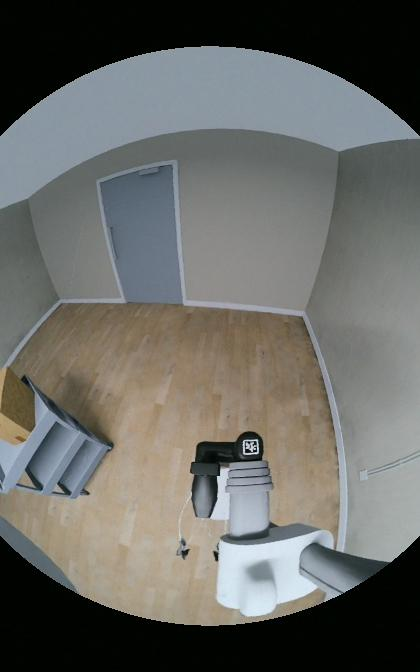

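Request:
move:
  blocking: false
  r1: {"base":{"translate_m":0.75},"pace":"slow","contact_limits":{"translate_m":0.7}}
  r2: {"base":{"translate_m":1.22}}

Request:
wait:
  seconds: 5.5

Request:
move:
  blocking: false
  r2: {"base":{"rotate_rad":1.496}}

Request:
wait:
  seconds: 4

Request:
wait:
  seconds: 2
  cameras: ["r1_head_camera","r1_head_left_camera","r2_head_camera","r2_head_left_camera"]

Scene clock: 134.10 s.
move: r1 moving; r2 moving
r1.base_odometry: x=+0.096 y=+1.747 heading=+2.849
r1.turned_by_wheels: +0.000
r1.turned_by_imu: +0.000
r1.base_tilt: forward=-1.6 right=+1.3
r1.lidar_m: 0.59 0.62 0.79 1.75 2.55 2.37 2.24 2.31 2.36 2.22 0.82 0.63
r1.base_status: translate_m moving
r1.joint_positions: lift_m=+0.900 arm_m=+0.000 wrist_yaw_rad=+0.002 wrist_pitch_rad=+0.002 wrist_roll_rad=+0.000 gripper_m=-0.019
r1.joint_status: not commanded
r1.measured_speeds: translate_m=+0.049 strafe_m=+0.000 rotate_rad=+0.001 lift_m=+0.000 arm_m=+0.000 wrist_yaw_rad=+0.000 wrist_pitch_rad=+0.000 wrist_roll_rad=+0.000
r1.motor_effort: lift_m=+25(25) arm_m=-4(4) wheel_0=+5(7) wheel_1=+5(5) wheel_2=-6(6)
r1.servo_current: wrist_yaw_rad=52(65) wrist_pitch_rad=39(46) wrist_roll_rad=46(59) gripper_m=52(59)
r1.contact_limits: translate_m 0.7
r1.hand_pose: x=+0.4595 y=-0.0867 z=+1.0771 quat_wxyz=(+1.000, +0.000, +0.001, +0.001) (m; r1's base frame)
r1.wrist_depth_mm: 387 389 392 397 402 404 382 / 382 389 392 399 402 407 375 / 384 389 394 399 402 407 373 / 387 392 397 399 402 407 375 / 387 392 397 399 407 407 379 / 387 397 397 198 404 413 387 / 389 392 180 399 171 410 384
r2.base_odometry: x=-2.096 y=-1.247 heading=-2.018
r2.turned_by_wheels: +0.000
r2.turned_by_imu: +0.000
r2.base_tilt: forward=-0.7 right=+0.0
r2.lidar_m: 2.26 2.40 1.31 0.90 1.13 3.64 3.28 1.42 1.11 1.07 1.15 1.67
r2.base_status: translate_m moving
r2.joint_positions: lift_m=+0.900 arm_m=+0.000 wrist_yaw_rad=+3.133 wrist_pitch_rad=+0.002 wrist_roll_rad=+0.000 gripper_m=+0.056
r2.joint_status: not commanded
r2.measured_speeds: translate_m=+0.121 strafe_m=+0.000 rotate_rad=-0.005 lift_m=+0.000 arm_m=+0.000 wrist_yaw_rad=+0.000 wrist_pitch_rad=+0.000 wrist_roll_rad=+0.000
r2.motor_effort: lift_m=+21(21) arm_m=-4(4) wheel_0=+9(12) wheel_1=+6(8) wheel_2=-13(13)
r2.servo_current: wrist_yaw_rad=52(52) wrist_pitch_rad=46(46) wrist_roll_rad=39(59) gripper_m=52(52)
r2.hand_pose: x=-0.1167 y=+0.0898 z=+1.0775 quat_wxyz=(+0.004, -0.001, +0.000, +1.000) (m; r2's base frame)
r2.wrist_depth_mm: - 141 - - - - - / - 125 155 - - - - / - 129 191 - - - - / 145 144 267 - - - - / 219 - - - - - - / 219 - 196 - 190 - - / 224 123 - - - - -
pictures: none

Scene clock: 138.90 s.
earlier move: r1 limit_stop_at_tilt; r2 moving
r1.base_odometry: x=-0.077 y=+1.779 heading=+2.575
r1.turned_by_wheels: -0.274
r1.turned_by_imu: -0.194
r1.base_tilt: forward=-1.6 right=+1.3
r1.lidar_m: 0.45 0.45 0.55 0.80 2.45 2.77 2.42 2.42 2.63 2.26 0.77 0.53
r1.base_status: translate_m limit_stop_at_tilt (by the wheels' count: +0.184 of +0.750)
r1.joint_positions: lift_m=+0.900 arm_m=-0.001 wrist_yaw_rad=-0.001 wrist_pitch_rad=+0.003 wrist_roll_rad=+0.000 gripper_m=-0.020
r1.joint_status: not commanded
r1.measured_speeds: all 0
r1.on_its_own: the wheels are slack since a limit_stop_at_tilt; lift_m is slack since a limit_stop_at_tilt; arm_m is slack since a limit_stop_at_tilt
r1.motor_effort: lift_m=+19(25) arm_m=+1(9) wheel_0=+0(11) wheel_1=+0(10) wheel_2=+0(26)
r1.servo_current: wrist_yaw_rad=46(130) wrist_pitch_rad=46(117) wrist_roll_rad=46(65) gripper_m=46(65)
r1.contact_limits: translate_m 0.7
r1.hand_pose: x=+0.4579 y=-0.0877 z=+1.0769 quat_wxyz=(+1.000, +0.000, +0.002, +0.000) (m; r1's base frame)
r1.wrist_depth_mm: 240 253 271 287 304 322 298 / 241 255 271 289 307 324 301 / 243 255 271 287 306 325 294 / 244 257 271 289 306 327 304 / 242 257 271 289 307 325 306 / 243 255 264 198 307 327 306 / 243 250 267 180 170 327 298
r2.base_odometry: x=-2.610 y=-2.318 heading=-2.018
r2.turned_by_wheels: +0.000
r2.turned_by_imu: +0.002
r2.base_tilt: forward=-0.7 right=+0.1
r2.lidar_m: 1.07 1.15 1.71 3.56 1.35 1.32 3.62 1.54 1.19 1.14 1.28 1.09
r2.base_status: translate_m moving
r2.joint_positions: lift_m=+0.900 arm_m=+0.000 wrist_yaw_rad=+3.133 wrist_pitch_rad=+0.002 wrist_roll_rad=+0.000 gripper_m=+0.056
r2.joint_status: not commanded
r2.measured_speeds: all 0
r2.motor_effort: lift_m=+20(21) arm_m=-4(4) wheel_0=+4(12) wheel_1=+2(9) wheel_2=-4(15)
r2.servo_current: wrist_yaw_rad=52(59) wrist_pitch_rad=39(46) wrist_roll_rad=52(65) gripper_m=46(52)
r2.hand_pose: x=-0.1167 y=+0.0898 z=+1.0775 quat_wxyz=(+0.004, -0.001, +0.000, +1.000) (m; r2's base frame)
r2.wrist_depth_mm: - 141 - - - - - / - 127 151 - - - - / - 129 185 - - - - / 144 144 264 - - - - / 220 - - - - - 1576 / 219 - 196 - 190 - - / 225 - - - - - 1618
wait: 4.80 of 5.5 s (r1 has come to rest)
pictures: none

not run: a stop that you did not command came earlier in this reply.

not run: a stop that you did not command came earlier in this reply.

not run: a stop that you did not command came earlier in this reply.

Request:
move:
  blocking: false
  r1: {"base":{"translate_m":-0.12},"joints":{"lift_m":0.3,"arm_m":0}}
  r2: {"base":{"rotate_rad":1.496}}

Request:
wait:
  seconds: 1.5

Request:
wait:
  seconds: 2.5
  cameras: ["r1_head_camera","r1_head_left_camera","r2_head_camera","r2_head_left_camera"]

Scene clock: 145.13 s.
earlier move: r2 done
move: r1 moving; r2 moving
r1.base_odometry: x=-0.050 y=+1.762 heading=+2.575
r1.turned_by_wheels: +0.000
r1.turned_by_imu: -0.001
r1.base_tilt: forward=-1.6 right=+1.3
r1.lidar_m: 0.49 0.47 0.59 0.88 2.45 2.77 2.39 2.40 2.63 2.27 0.82 0.56
r1.base_status: translate_m moving
r1.joint_positions: lift_m=+0.862 arm_m=+0.000 wrist_yaw_rad=-0.001 wrist_pitch_rad=+0.003 wrist_roll_rad=+0.000 gripper_m=-0.020
r1.joint_status: lift_m moving; arm_m moving
r1.measured_speeds: translate_m=-0.122 strafe_m=+0.000 rotate_rad=+0.002 lift_m=-0.146 arm_m=+0.000 wrist_yaw_rad=+0.000 wrist_pitch_rad=+0.000 wrist_roll_rad=+0.000
r1.motor_effort: lift_m=+11(18) arm_m=+6(8) wheel_0=-7(8) wheel_1=-6(7) wheel_2=+8(10)
r1.servo_current: wrist_yaw_rad=46(72) wrist_pitch_rad=52(52) wrist_roll_rad=59(65) gripper_m=39(46)
r1.hand_pose: x=+0.4591 y=-0.0877 z=+1.0394 quat_wxyz=(+1.000, +0.000, +0.002, +0.000) (m; r1's base frame)
r1.wrist_depth_mm: 265 274 290 309 324 340 315 / 263 274 291 307 325 340 319 / 264 276 293 309 325 342 309 / 265 277 291 309 325 343 322 / 264 278 290 307 325 345 320 / 266 277 286 198 327 345 312 / 265 272 290 180 179 343 312
r2.base_odometry: x=-2.610 y=-2.318 heading=-1.779
r2.turned_by_wheels: +0.239
r2.turned_by_imu: +0.232
r2.base_tilt: forward=-0.6 right=+0.1
r2.lidar_m: 1.09 1.35 2.48 3.60 1.33 4.71 2.18 1.33 1.17 1.18 1.21 1.07
r2.base_status: rotate_rad moving
r2.joint_positions: lift_m=+0.900 arm_m=+0.000 wrist_yaw_rad=+3.133 wrist_pitch_rad=+0.002 wrist_roll_rad=+0.000 gripper_m=+0.056
r2.joint_status: not commanded
r2.measured_speeds: translate_m=-0.001 strafe_m=-0.001 rotate_rad=+0.927 lift_m=+0.000 arm_m=+0.000 wrist_yaw_rad=+0.000 wrist_pitch_rad=+0.000 wrist_roll_rad=+0.000
r2.motor_effort: lift_m=+21(21) arm_m=-4(4) wheel_0=-8(8) wheel_1=-9(10) wheel_2=-10(12)
r2.servo_current: wrist_yaw_rad=46(59) wrist_pitch_rad=33(46) wrist_roll_rad=39(52) gripper_m=46(52)
r2.hand_pose: x=-0.1167 y=+0.0898 z=+1.0775 quat_wxyz=(+0.004, -0.001, +0.000, +1.000) (m; r2's base frame)
r2.wrist_depth_mm: - 140 - - - - - / - 126 151 - - - - / - 129 185 - - - - / 144 143 264 - - - - / 220 - - - - - - / 220 - 196 - 190 - - / 225 122 - - - - -
pictures: none

Scene clock: 146.63 s.
earlier move: r1 moving; r2 moving
r1.base_odometry: x=+0.024 y=+1.715 heading=+2.575
r1.turned_by_wheels: +0.000
r1.turned_by_imu: +0.000
r1.base_tilt: forward=-1.6 right=+1.3
r1.lidar_m: 0.56 0.57 0.67 1.04 2.40 2.65 2.30 2.31 2.67 2.31 1.01 0.64
r1.base_status: done
r1.joint_positions: lift_m=+0.449 arm_m=+0.000 wrist_yaw_rad=-0.001 wrist_pitch_rad=+0.003 wrist_roll_rad=+0.000 gripper_m=-0.020
r1.joint_status: lift_m moving; arm_m moving
r1.measured_speeds: translate_m=+0.000 strafe_m=+0.000 rotate_rad=+0.000 lift_m=-0.300 arm_m=+0.000 wrist_yaw_rad=+0.000 wrist_pitch_rad=+0.000 wrist_roll_rad=+0.000
r1.motor_effort: lift_m=+12(18) arm_m=+6(8) wheel_0=-2(8) wheel_1=-1(8) wheel_2=+0(10)
r1.servo_current: wrist_yaw_rad=59(72) wrist_pitch_rad=39(52) wrist_roll_rad=33(65) gripper_m=39(52)
r1.hand_pose: x=+0.4591 y=-0.0877 z=+0.6264 quat_wxyz=(+1.000, +0.000, +0.002, +0.000) (m; r1's base frame)
r1.wrist_depth_mm: 338 357 379 404 424 413 - / 343 357 379 402 430 415 - / 343 362 379 402 430 415 - / 343 357 382 402 427 415 366 / 343 359 379 404 430 418 399 / 342 359 373 198 430 421 402 / 342 355 183 394 171 394 -
r2.base_odometry: x=-2.610 y=-2.318 heading=-0.523
r2.turned_by_wheels: +1.257
r2.turned_by_imu: +1.223
r2.base_tilt: forward=-0.7 right=+0.1
r2.lidar_m: 3.56 1.42 1.35 4.53 1.65 1.22 1.16 1.25 1.14 1.09 1.12 1.55
r2.base_status: rotate_rad moving
r2.joint_positions: lift_m=+0.900 arm_m=+0.000 wrist_yaw_rad=+3.133 wrist_pitch_rad=+0.002 wrist_roll_rad=+0.000 gripper_m=+0.056
r2.joint_status: not commanded
r2.measured_speeds: all 0
r2.motor_effort: lift_m=+20(21) arm_m=-4(4) wheel_0=-2(13) wheel_1=-2(10) wheel_2=-5(12)
r2.servo_current: wrist_yaw_rad=46(59) wrist_pitch_rad=39(46) wrist_roll_rad=46(65) gripper_m=52(59)
r2.hand_pose: x=-0.1167 y=+0.0898 z=+1.0776 quat_wxyz=(+0.004, -0.001, +0.000, +1.000) (m; r2's base frame)
r2.wrist_depth_mm: - 141 - - - - - / - 126 141 - - - - / - 129 185 - - - - / 144 143 208 - - - - / 220 - - - - - - / 220 - 190 - 188 - - / 225 - - - - - -
wait: 1.50 s; no rest
pictures: none

Scene clock: 146.70 s.
earlier move: r1 moving; r2 done
r1.base_odometry: x=+0.024 y=+1.715 heading=+2.575
r1.turned_by_wheels: +0.000
r1.turned_by_imu: +0.000
r1.base_tilt: forward=-1.6 right=+1.3
r1.lidar_m: 0.54 0.57 0.67 1.04 2.42 2.65 2.30 2.31 2.66 2.30 1.00 0.65
r1.base_status: done
r1.joint_positions: lift_m=+0.430 arm_m=+0.000 wrist_yaw_rad=-0.001 wrist_pitch_rad=+0.003 wrist_roll_rad=+0.000 gripper_m=-0.020
r1.joint_status: lift_m moving; arm_m moving
r1.measured_speeds: translate_m=+0.000 strafe_m=+0.000 rotate_rad=+0.000 lift_m=-0.284 arm_m=+0.000 wrist_yaw_rad=+0.000 wrist_pitch_rad=+0.000 wrist_roll_rad=+0.000
r1.motor_effort: lift_m=+12(18) arm_m=+5(8) wheel_0=-2(8) wheel_1=-1(8) wheel_2=+0(10)
r1.servo_current: wrist_yaw_rad=39(72) wrist_pitch_rad=46(52) wrist_roll_rad=46(65) gripper_m=46(52)
r1.hand_pose: x=+0.4591 y=-0.0877 z=+0.6071 quat_wxyz=(+1.000, +0.000, +0.002, +0.000) (m; r1's base frame)
r1.wrist_depth_mm: 338 362 379 402 430 413 - / 342 357 377 399 427 415 - / 342 359 382 402 427 418 - / 343 359 377 402 427 418 368 / 345 359 379 402 427 418 399 / 342 359 370 198 427 421 399 / 343 355 183 397 170 392 -
r2.base_odometry: x=-2.610 y=-2.318 heading=-0.523
r2.turned_by_wheels: +0.000
r2.turned_by_imu: +0.000
r2.base_tilt: forward=-0.7 right=+0.0
r2.lidar_m: 3.57 1.43 1.31 4.55 1.69 1.20 1.17 1.24 1.16 1.06 1.14 1.56
r2.base_status: done
r2.joint_positions: lift_m=+0.900 arm_m=+0.000 wrist_yaw_rad=+3.133 wrist_pitch_rad=+0.002 wrist_roll_rad=+0.000 gripper_m=+0.056
r2.joint_status: not commanded
r2.measured_speeds: all 0
r2.motor_effort: lift_m=+20(21) arm_m=-3(4) wheel_0=-2(13) wheel_1=-3(10) wheel_2=-5(12)
r2.servo_current: wrist_yaw_rad=52(59) wrist_pitch_rad=46(46) wrist_roll_rad=39(65) gripper_m=46(59)
r2.hand_pose: x=-0.1167 y=+0.0898 z=+1.0776 quat_wxyz=(+0.004, -0.001, +0.000, +1.000) (m; r2's base frame)
r2.wrist_depth_mm: - 141 - - - - - / - 126 141 - - - - / - 129 185 - - - - / 144 143 206 - - - - / 220 - - - - - - / 219 - 189 - 188 - - / 225 - - - - - -
wait: 0.07 of 2.5 s (r2 has come to rest)
pictures: r1_head_camera, r1_head_left_camera, r2_head_camera, r2_head_left_camera
Images, in order (width x height): r1_head_camera 420x560, r1_head_left_camera 420x672, r2_head_camera 420x560, r2_head_left_camera 420x672.

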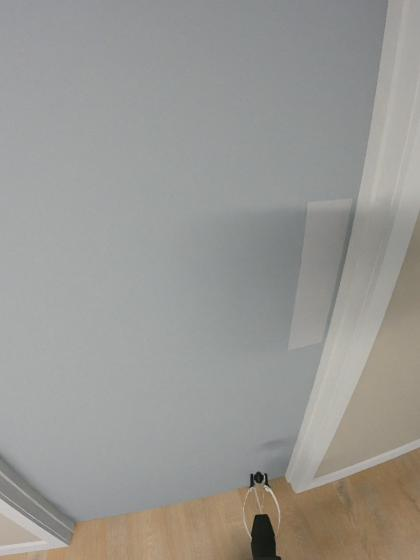

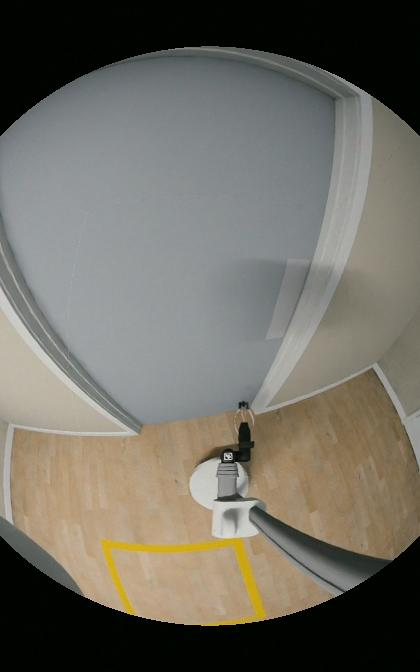

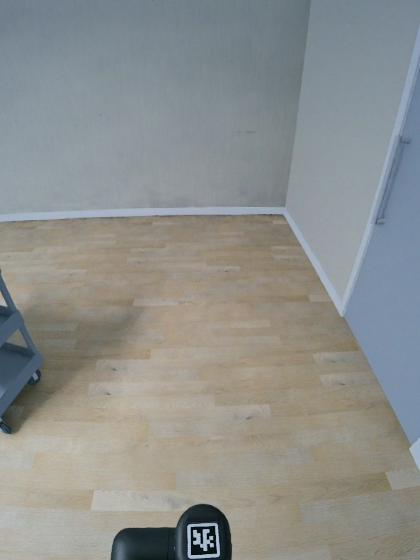

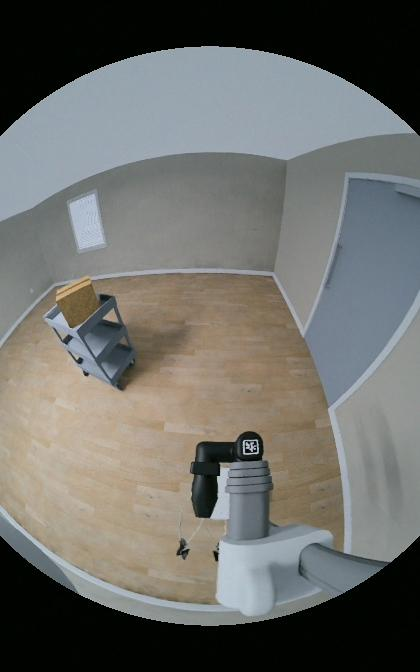

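Request:
move:
  blocking: false
  r1: {"base":{"rotate_rad":0.26},"joints":{"lift_m":0.25}}

Request:
wait:
  seconds: 1.5

Request:
move:
  blocking: false
  r1: {"base":{"translate_m":0.75,"strafe_m":-0.08},"pace":"slow","contact_limits":{"translate_m":1.0}}

Request:
wait:
  seconds: 4
  cameras: ["r1_head_camera","r2_head_left_camera"]

Request:
wait:
  seconds: 4
  cameras: ["r1_head_left_camera","r2_head_left_camera"]

Scene clock: 165.47 s.
earlier move: r1 done
move: r1 moving
r1.base_odometry: x=+0.024 y=+1.715 heading=+2.787
r1.turned_by_wheels: +0.212
r1.turned_by_imu: +0.213
r1.base_tilt: forward=-1.6 right=+1.2
r1.lidar_m: 0.56 0.56 0.76 1.73 2.48 2.41 2.29 2.36 2.41 2.28 0.76 0.59
r1.base_status: rotate_rad moving
r1.joint_positions: lift_m=+0.265 arm_m=+0.000 wrist_yaw_rad=-0.001 wrist_pitch_rad=+0.003 wrist_roll_rad=+0.000 gripper_m=-0.020
r1.joint_status: lift_m moving; the others done
r1.measured_speeds: translate_m=-0.001 strafe_m=+0.000 rotate_rad=+0.477 lift_m=-0.099 arm_m=+0.000 wrist_yaw_rad=+0.000 wrist_pitch_rad=+0.000 wrist_roll_rad=+0.000
r1.motor_effort: lift_m=+12(13) arm_m=+5(5) wheel_0=-2(8) wheel_1=-2(7) wheel_2=-1(8)
r1.servo_current: wrist_yaw_rad=52(52) wrist_pitch_rad=46(52) wrist_roll_rad=46(59) gripper_m=39(52)
r1.hand_pose: x=+0.4591 y=-0.0877 z=+0.4426 quat_wxyz=(+1.000, +0.000, +0.002, +0.000) (m; r1's base frame)
r1.wrist_depth_mm: 347 353 357 362 370 373 377 / 347 353 357 364 368 370 377 / 347 353 357 362 368 375 382 / 351 353 357 364 370 375 377 / 353 353 359 366 370 377 382 / 351 355 359 198 370 377 382 / 353 355 180 183 179 377 382
r2: as last shown
r2.turned_by_imu: +0.001
r2.lidar_m: 3.56 1.45 1.32 4.58 1.68 1.21 1.15 1.24 1.13 1.08 1.13 1.56
r2.motor_effort: lift_m=+20(20) arm_m=-4(4) wheel_0=-2(2) wheel_1=-3(3) wheel_2=-6(6)
r2.servo_current: wrist_yaw_rad=46(52) wrist_pitch_rad=39(46) wrist_roll_rad=39(59) gripper_m=59(59)
r2.wrist_depth_mm: - 140 - - - - - / - 127 141 - - - - / - 129 185 - - - - / 144 143 207 - - - - / 219 - - - - - - / 219 - 190 - 187 - - / 224 - - - - - -
pictures: none

Scene clock: 166.07 s.
earlier move: r1 done
r1.base_odometry: x=+0.024 y=+1.715 heading=+2.835
r1.turned_by_wheels: +0.047
r1.turned_by_imu: +0.047
r1.base_tilt: forward=-1.6 right=+1.3
r1.lidar_m: 0.56 0.58 0.74 2.05 2.53 2.39 2.28 2.41 2.39 1.92 0.70 0.60
r1.base_status: done
r1.joint_positions: lift_m=+0.251 arm_m=+0.000 wrist_yaw_rad=-0.001 wrist_pitch_rad=+0.003 wrist_roll_rad=+0.000 gripper_m=-0.020
r1.joint_status: all done
r1.measured_speeds: all 0
r1.motor_effort: lift_m=+12(14) arm_m=+4(5) wheel_0=-3(8) wheel_1=-2(7) wheel_2=-1(8)
r1.servo_current: wrist_yaw_rad=46(65) wrist_pitch_rad=39(52) wrist_roll_rad=52(65) gripper_m=39(52)
r1.hand_pose: x=+0.4591 y=-0.0877 z=+0.4278 quat_wxyz=(+1.000, +0.000, +0.002, +0.000) (m; r1's base frame)
r1.wrist_depth_mm: 357 353 355 353 353 351 349 / 357 355 355 353 353 353 349 / 357 359 359 355 357 355 353 / 359 359 357 357 355 353 351 / 362 362 355 355 359 357 353 / 359 362 357 198 355 355 355 / 364 359 180 183 179 353 357
r2.base_odometry: x=-2.610 y=-2.318 heading=-0.523
r2.turned_by_wheels: +0.000
r2.turned_by_imu: +0.000
r2.base_tilt: forward=-0.7 right=+0.0
r2.lidar_m: 3.57 1.40 1.34 4.54 1.69 1.22 1.18 1.22 1.12 1.08 1.13 1.56
r2.base_status: not commanded
r2.joint_positions: lift_m=+0.900 arm_m=+0.000 wrist_yaw_rad=+3.133 wrist_pitch_rad=+0.002 wrist_roll_rad=+0.000 gripper_m=+0.056
r2.joint_status: not commanded
r2.measured_speeds: all 0
r2.motor_effort: lift_m=+20(20) arm_m=-4(4) wheel_0=-2(3) wheel_1=-3(3) wheel_2=-6(6)
r2.servo_current: wrist_yaw_rad=39(52) wrist_pitch_rad=39(46) wrist_roll_rad=46(59) gripper_m=46(59)
r2.hand_pose: x=-0.1167 y=+0.0898 z=+1.0776 quat_wxyz=(+0.004, -0.001, +0.000, +1.000) (m; r2's base frame)
r2.wrist_depth_mm: - 141 - - - - - / - 126 142 - - - - / - 130 185 - - - - / 144 143 206 - - - - / 220 - - - - - - / 220 - 190 - 189 - - / 225 - - - - - -
wait: 0.60 of 1.5 s (r1 has come to rest)
pictures: none

Scene clock: 166.57 s.
move: r1 moving
r1.base_odometry: x=+0.013 y=+1.720 heading=+2.835
r1.turned_by_wheels: +0.000
r1.turned_by_imu: +0.000
r1.base_tilt: forward=-1.6 right=+1.3
r1.lidar_m: 0.55 0.59 0.73 2.02 2.51 2.37 2.29 2.42 2.36 1.86 0.65 0.60
r1.base_status: translate_m moving; strafe_m moving
r1.joint_positions: lift_m=+0.251 arm_m=+0.000 wrist_yaw_rad=-0.001 wrist_pitch_rad=+0.003 wrist_roll_rad=+0.000 gripper_m=-0.020
r1.joint_status: not commanded
r1.measured_speeds: translate_m=+0.048 strafe_m=-0.005 rotate_rad=+0.002 lift_m=+0.000 arm_m=+0.000 wrist_yaw_rad=+0.000 wrist_pitch_rad=+0.000 wrist_roll_rad=+0.000
r1.motor_effort: lift_m=+13(13) arm_m=+5(5) wheel_0=+6(6) wheel_1=+3(3) wheel_2=-7(7)
r1.servo_current: wrist_yaw_rad=39(59) wrist_pitch_rad=46(52) wrist_roll_rad=46(59) gripper_m=46(46)
r1.contact_limits: translate_m 1
r1.hand_pose: x=+0.4591 y=-0.0877 z=+0.4278 quat_wxyz=(+1.000, +0.000, +0.002, +0.000) (m; r1's base frame)
r1.wrist_depth_mm: 347 345 343 343 343 340 340 / 345 343 345 343 342 342 340 / 349 345 345 343 343 342 342 / 351 347 345 345 345 343 343 / 349 347 345 347 343 345 345 / 349 349 345 198 345 347 345 / 349 349 183 183 179 343 343
r2: as last shown
r2.base_tilt: forward=-0.6 right=+0.1
r2.lidar_m: 3.56 1.43 1.34 4.56 1.68 1.23 1.12 1.23 1.11 1.08 1.13 1.57
r2.motor_effort: lift_m=+20(20) arm_m=-4(4) wheel_0=-2(3) wheel_1=-3(3) wheel_2=-5(6)
r2.servo_current: wrist_yaw_rad=39(52) wrist_pitch_rad=39(46) wrist_roll_rad=52(59) gripper_m=52(52)
r2.wrist_depth_mm: - 141 - - - - - / - 126 142 - - - - / - 130 185 - - - - / 144 143 208 - - - - / 220 - - - - - - / 219 - 189 - 188 - - / 225 - - - - - -
pictures: none

Scene clock: 170.57 s.
earlier move: r1 moving
r1.base_odometry: x=-0.342 y=+1.875 heading=+2.834
r1.turned_by_wheels: -0.001
r1.turned_by_imu: +0.012
r1.base_tilt: forward=-1.6 right=+1.3
r1.lidar_m: 0.36 0.37 0.41 0.60 2.57 2.77 2.68 2.83 2.35 0.44 0.38 0.46
r1.base_status: translate_m moving; strafe_m moving
r1.joint_positions: lift_m=+0.250 arm_m=+0.000 wrist_yaw_rad=-0.007 wrist_pitch_rad=+0.002 wrist_roll_rad=+0.000 gripper_m=-0.020
r1.joint_status: not commanded
r1.measured_speeds: translate_m=+0.099 strafe_m=-0.012 rotate_rad=+0.003 lift_m=+0.000 arm_m=+0.000 wrist_yaw_rad=+0.000 wrist_pitch_rad=+0.000 wrist_roll_rad=+0.000
r1.motor_effort: lift_m=+13(13) arm_m=+10(14) wheel_0=+6(18) wheel_1=+4(13) wheel_2=-19(25)
r1.servo_current: wrist_yaw_rad=52(78) wrist_pitch_rad=46(52) wrist_roll_rad=52(72) gripper_m=46(52)
r1.contact_limits: translate_m 1
r1.hand_pose: x=+0.4581 y=-0.0896 z=+0.4281 quat_wxyz=(+1.000, +0.000, +0.001, -0.004) (m; r1's base frame)
r1.wrist_depth_mm: 184 196 214 235 258 289 324 / 182 198 214 236 259 290 324 / 185 198 216 235 258 290 324 / 185 200 215 236 258 290 324 / 185 199 216 236 260 293 324 / 183 198 208 197 256 291 325 / 185 193 210 181 177 298 324
r2.base_odometry: x=-2.610 y=-2.318 heading=-0.523
r2.turned_by_wheels: +0.000
r2.turned_by_imu: +0.001
r2.base_tilt: forward=-0.7 right=+0.1
r2.lidar_m: 3.57 1.39 1.30 4.58 1.66 1.24 1.17 1.23 1.15 1.08 1.14 1.41
r2.base_status: not commanded
r2.joint_positions: lift_m=+0.900 arm_m=+0.000 wrist_yaw_rad=+3.133 wrist_pitch_rad=+0.002 wrist_roll_rad=+0.000 gripper_m=+0.056
r2.joint_status: not commanded
r2.measured_speeds: all 0
r2.motor_effort: lift_m=+20(20) arm_m=-3(4) wheel_0=-3(3) wheel_1=-2(3) wheel_2=-6(6)
r2.servo_current: wrist_yaw_rad=39(65) wrist_pitch_rad=39(52) wrist_roll_rad=39(59) gripper_m=46(59)
r2.hand_pose: x=-0.1167 y=+0.0898 z=+1.0776 quat_wxyz=(+0.004, -0.001, +0.000, +1.000) (m; r2's base frame)
r2.wrist_depth_mm: - 141 - - - - - / - 126 142 - - - - / - 130 185 - - - - / 144 143 208 - - - - / 219 - - - - - - / 220 - 190 - 188 - - / 225 - - - - - -
wait: 4.00 s; no rest
pictures: r1_head_camera, r2_head_left_camera
Images, in order (width x height): r1_head_camera 420x560, r2_head_left_camera 420x672.

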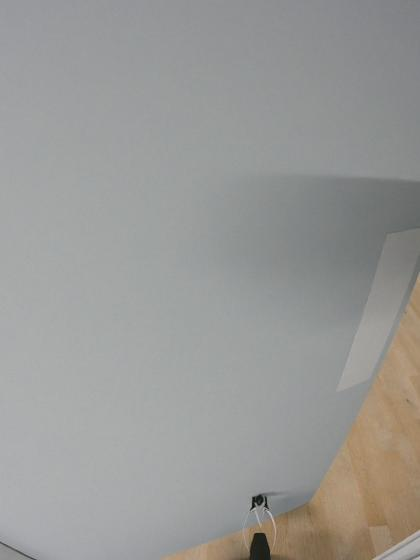

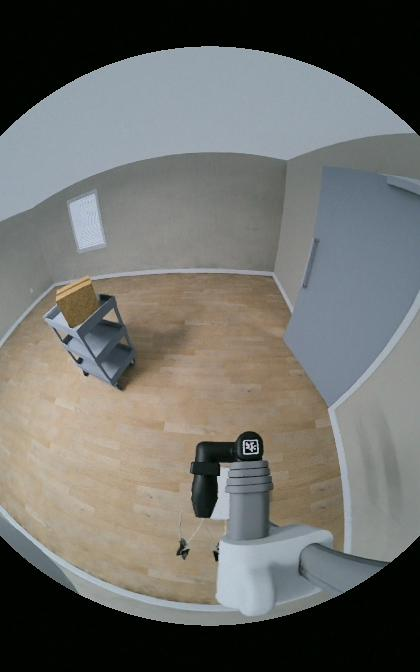

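Scene clock: 174.57 s.
earlier move: r1 moving
r1.base_odometry: x=-0.666 y=+2.018 heading=+2.834
r1.turned_by_wheels: +0.000
r1.turned_by_imu: -0.006
r1.base_tilt: forward=-1.6 right=+1.3
r1.lidar_m: 0.30 0.26 0.26 0.34 0.65 3.13 3.06 3.18 0.36 0.40 2.34 0.51
r1.base_status: translate_m moving; strafe_m moving
r1.joint_positions: lift_m=+0.250 arm_m=+0.000 wrist_yaw_rad=-0.011 wrist_pitch_rad=+0.002 wrist_roll_rad=+0.000 gripper_m=-0.020
r1.joint_status: not commanded
r1.measured_speeds: translate_m=+0.005 strafe_m=-0.001 rotate_rad=+0.000 lift_m=+0.000 arm_m=+0.000 wrist_yaw_rad=+0.000 wrist_pitch_rad=+0.000 wrist_roll_rad=+0.000
r1.motor_effort: lift_m=+13(13) arm_m=+10(14) wheel_0=-1(18) wheel_1=+3(13) wheel_2=-13(25)
r1.servo_current: wrist_yaw_rad=65(78) wrist_pitch_rad=46(52) wrist_roll_rad=33(72) gripper_m=46(52)
r1.contact_limits: translate_m 1
r1.hand_pose: x=+0.4578 y=-0.0905 z=+0.4281 quat_wxyz=(+1.000, +0.000, +0.001, -0.005) (m; r1's base frame)
r1.wrist_depth_mm: 146 173 200 242 - - - / 146 169 205 242 - - - / 144 169 200 243 - - - / 154 170 200 243 - - - / 147 174 202 243 - - - / 147 175 191 198 182 1537 1464 / 147 167 179 161 180 976 1098
r2.base_odometry: x=-2.610 y=-2.318 heading=-0.523
r2.turned_by_wheels: +0.000
r2.turned_by_imu: +0.001
r2.base_tilt: forward=-0.7 right=+0.1
r2.lidar_m: 3.56 1.44 1.33 4.57 1.66 1.24 1.17 1.21 1.12 1.07 1.14 1.26
r2.base_status: not commanded
r2.joint_positions: lift_m=+0.900 arm_m=+0.000 wrist_yaw_rad=+3.133 wrist_pitch_rad=+0.002 wrist_roll_rad=+0.000 gripper_m=+0.056
r2.joint_status: not commanded
r2.measured_speeds: all 0
r2.motor_effort: lift_m=+20(20) arm_m=-4(4) wheel_0=-2(3) wheel_1=-2(3) wheel_2=-6(6)
r2.servo_current: wrist_yaw_rad=46(65) wrist_pitch_rad=39(52) wrist_roll_rad=52(65) gripper_m=46(59)
r2.hand_pose: x=-0.1167 y=+0.0898 z=+1.0776 quat_wxyz=(+0.004, -0.001, +0.000, +1.000) (m; r2's base frame)
r2.wrist_depth_mm: - 141 - - - - - / - 126 141 - - - - / - 130 185 - - - - / 144 143 207 - - - - / 220 - - - - - - / 220 - 190 - 188 - - / 225 - - - - - -
wait: 4.00 s; no rest
pictures: r1_head_left_camera, r2_head_left_camera
Images, in order (width x height): r1_head_left_camera 420x672, r2_head_left_camera 420x672.

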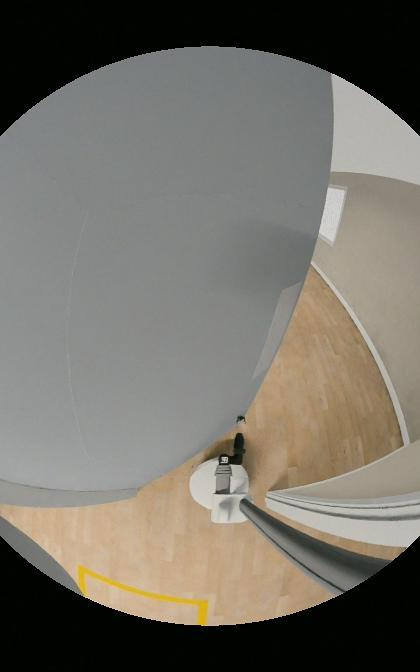

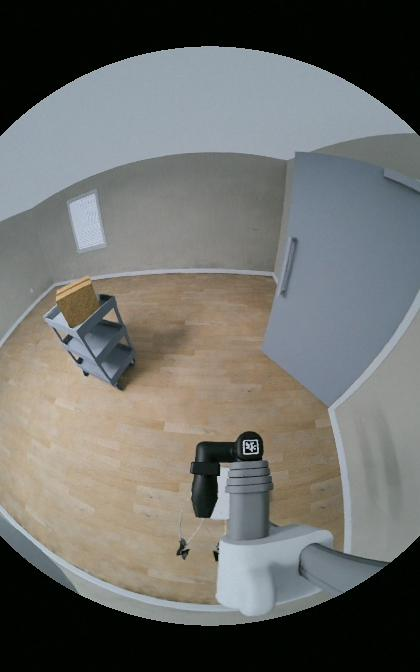

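Request:
move:
  blocking: false
  r1: {"base":{"translate_m":0.55,"strafe_m":0.25},"pace":"slow","contact_limits":{"translate_m":1.0,"strafe_m":1.0}}

Request:
wait:
  seconds: 7
  cameras: ["r1_head_left_camera","r2_head_left_camera","r2_head_camera"]

r1: "contact_limits": translate_m and strafe_m are given together and make one move, which takes one limit: state it under one of them only
Scene clock: 179.27 s.
earlier move: r1 done
r1.base_odometry: x=-0.666 y=+2.018 heading=+2.834
r1.turned_by_wheels: +0.000
r1.turned_by_imu: +0.000
r1.base_tilt: forward=-1.6 right=+1.3
r1.lidar_m: 0.32 0.25 0.26 0.32 0.64 3.12 3.07 3.20 0.36 0.38 2.33 0.51
r1.base_status: done
r1.joint_positions: lift_m=+0.250 arm_m=+0.000 wrist_yaw_rad=-0.011 wrist_pitch_rad=+0.002 wrist_roll_rad=+0.000 gripper_m=-0.020
r1.joint_status: not commanded
r1.measured_speeds: all 0
r1.motor_effort: lift_m=+13(13) arm_m=+9(14) wheel_0=-1(18) wheel_1=+3(13) wheel_2=-13(25)
r1.servo_current: wrist_yaw_rad=85(85) wrist_pitch_rad=46(52) wrist_roll_rad=33(72) gripper_m=46(52)
r1.contact_limits: translate_m 1
r1.hand_pose: x=+0.4578 y=-0.0905 z=+0.4281 quat_wxyz=(+1.000, +0.000, +0.001, -0.005) (m; r1's base frame)
r1.wrist_depth_mm: 146 172 198 242 - - - / 146 169 205 242 - - - / 144 170 200 243 - - - / 153 170 201 244 - - - / 147 174 200 243 - - - / 147 175 191 199 182 1499 1464 / 146 166 179 161 180 976 1098
r2.base_odometry: x=-2.610 y=-2.318 heading=-0.523
r2.turned_by_wheels: +0.000
r2.turned_by_imu: +0.000
r2.base_tilt: forward=-0.7 right=+0.0
r2.lidar_m: 3.58 1.44 1.33 4.57 1.67 1.23 1.17 1.23 1.13 1.09 1.13 1.28
r2.base_status: not commanded
r2.joint_positions: lift_m=+0.900 arm_m=+0.000 wrist_yaw_rad=+3.133 wrist_pitch_rad=+0.002 wrist_roll_rad=+0.000 gripper_m=+0.056
r2.joint_status: not commanded
r2.measured_speeds: all 0
r2.motor_effort: lift_m=+20(20) arm_m=-4(4) wheel_0=-2(3) wheel_1=-3(3) wheel_2=-6(6)
r2.servo_current: wrist_yaw_rad=46(65) wrist_pitch_rad=39(52) wrist_roll_rad=52(65) gripper_m=52(59)
r2.hand_pose: x=-0.1167 y=+0.0898 z=+1.0776 quat_wxyz=(+0.004, -0.001, +0.000, +1.000) (m; r2's base frame)
r2.wrist_depth_mm: - 141 - - - - - / - 126 141 - - - - / - 130 185 - - - - / 144 143 207 - - - - / 220 - - - - - - / 220 - 190 - 189 - - / 225 - - - - - -
pictures: none

not run: a call was refused earlier in this reply.


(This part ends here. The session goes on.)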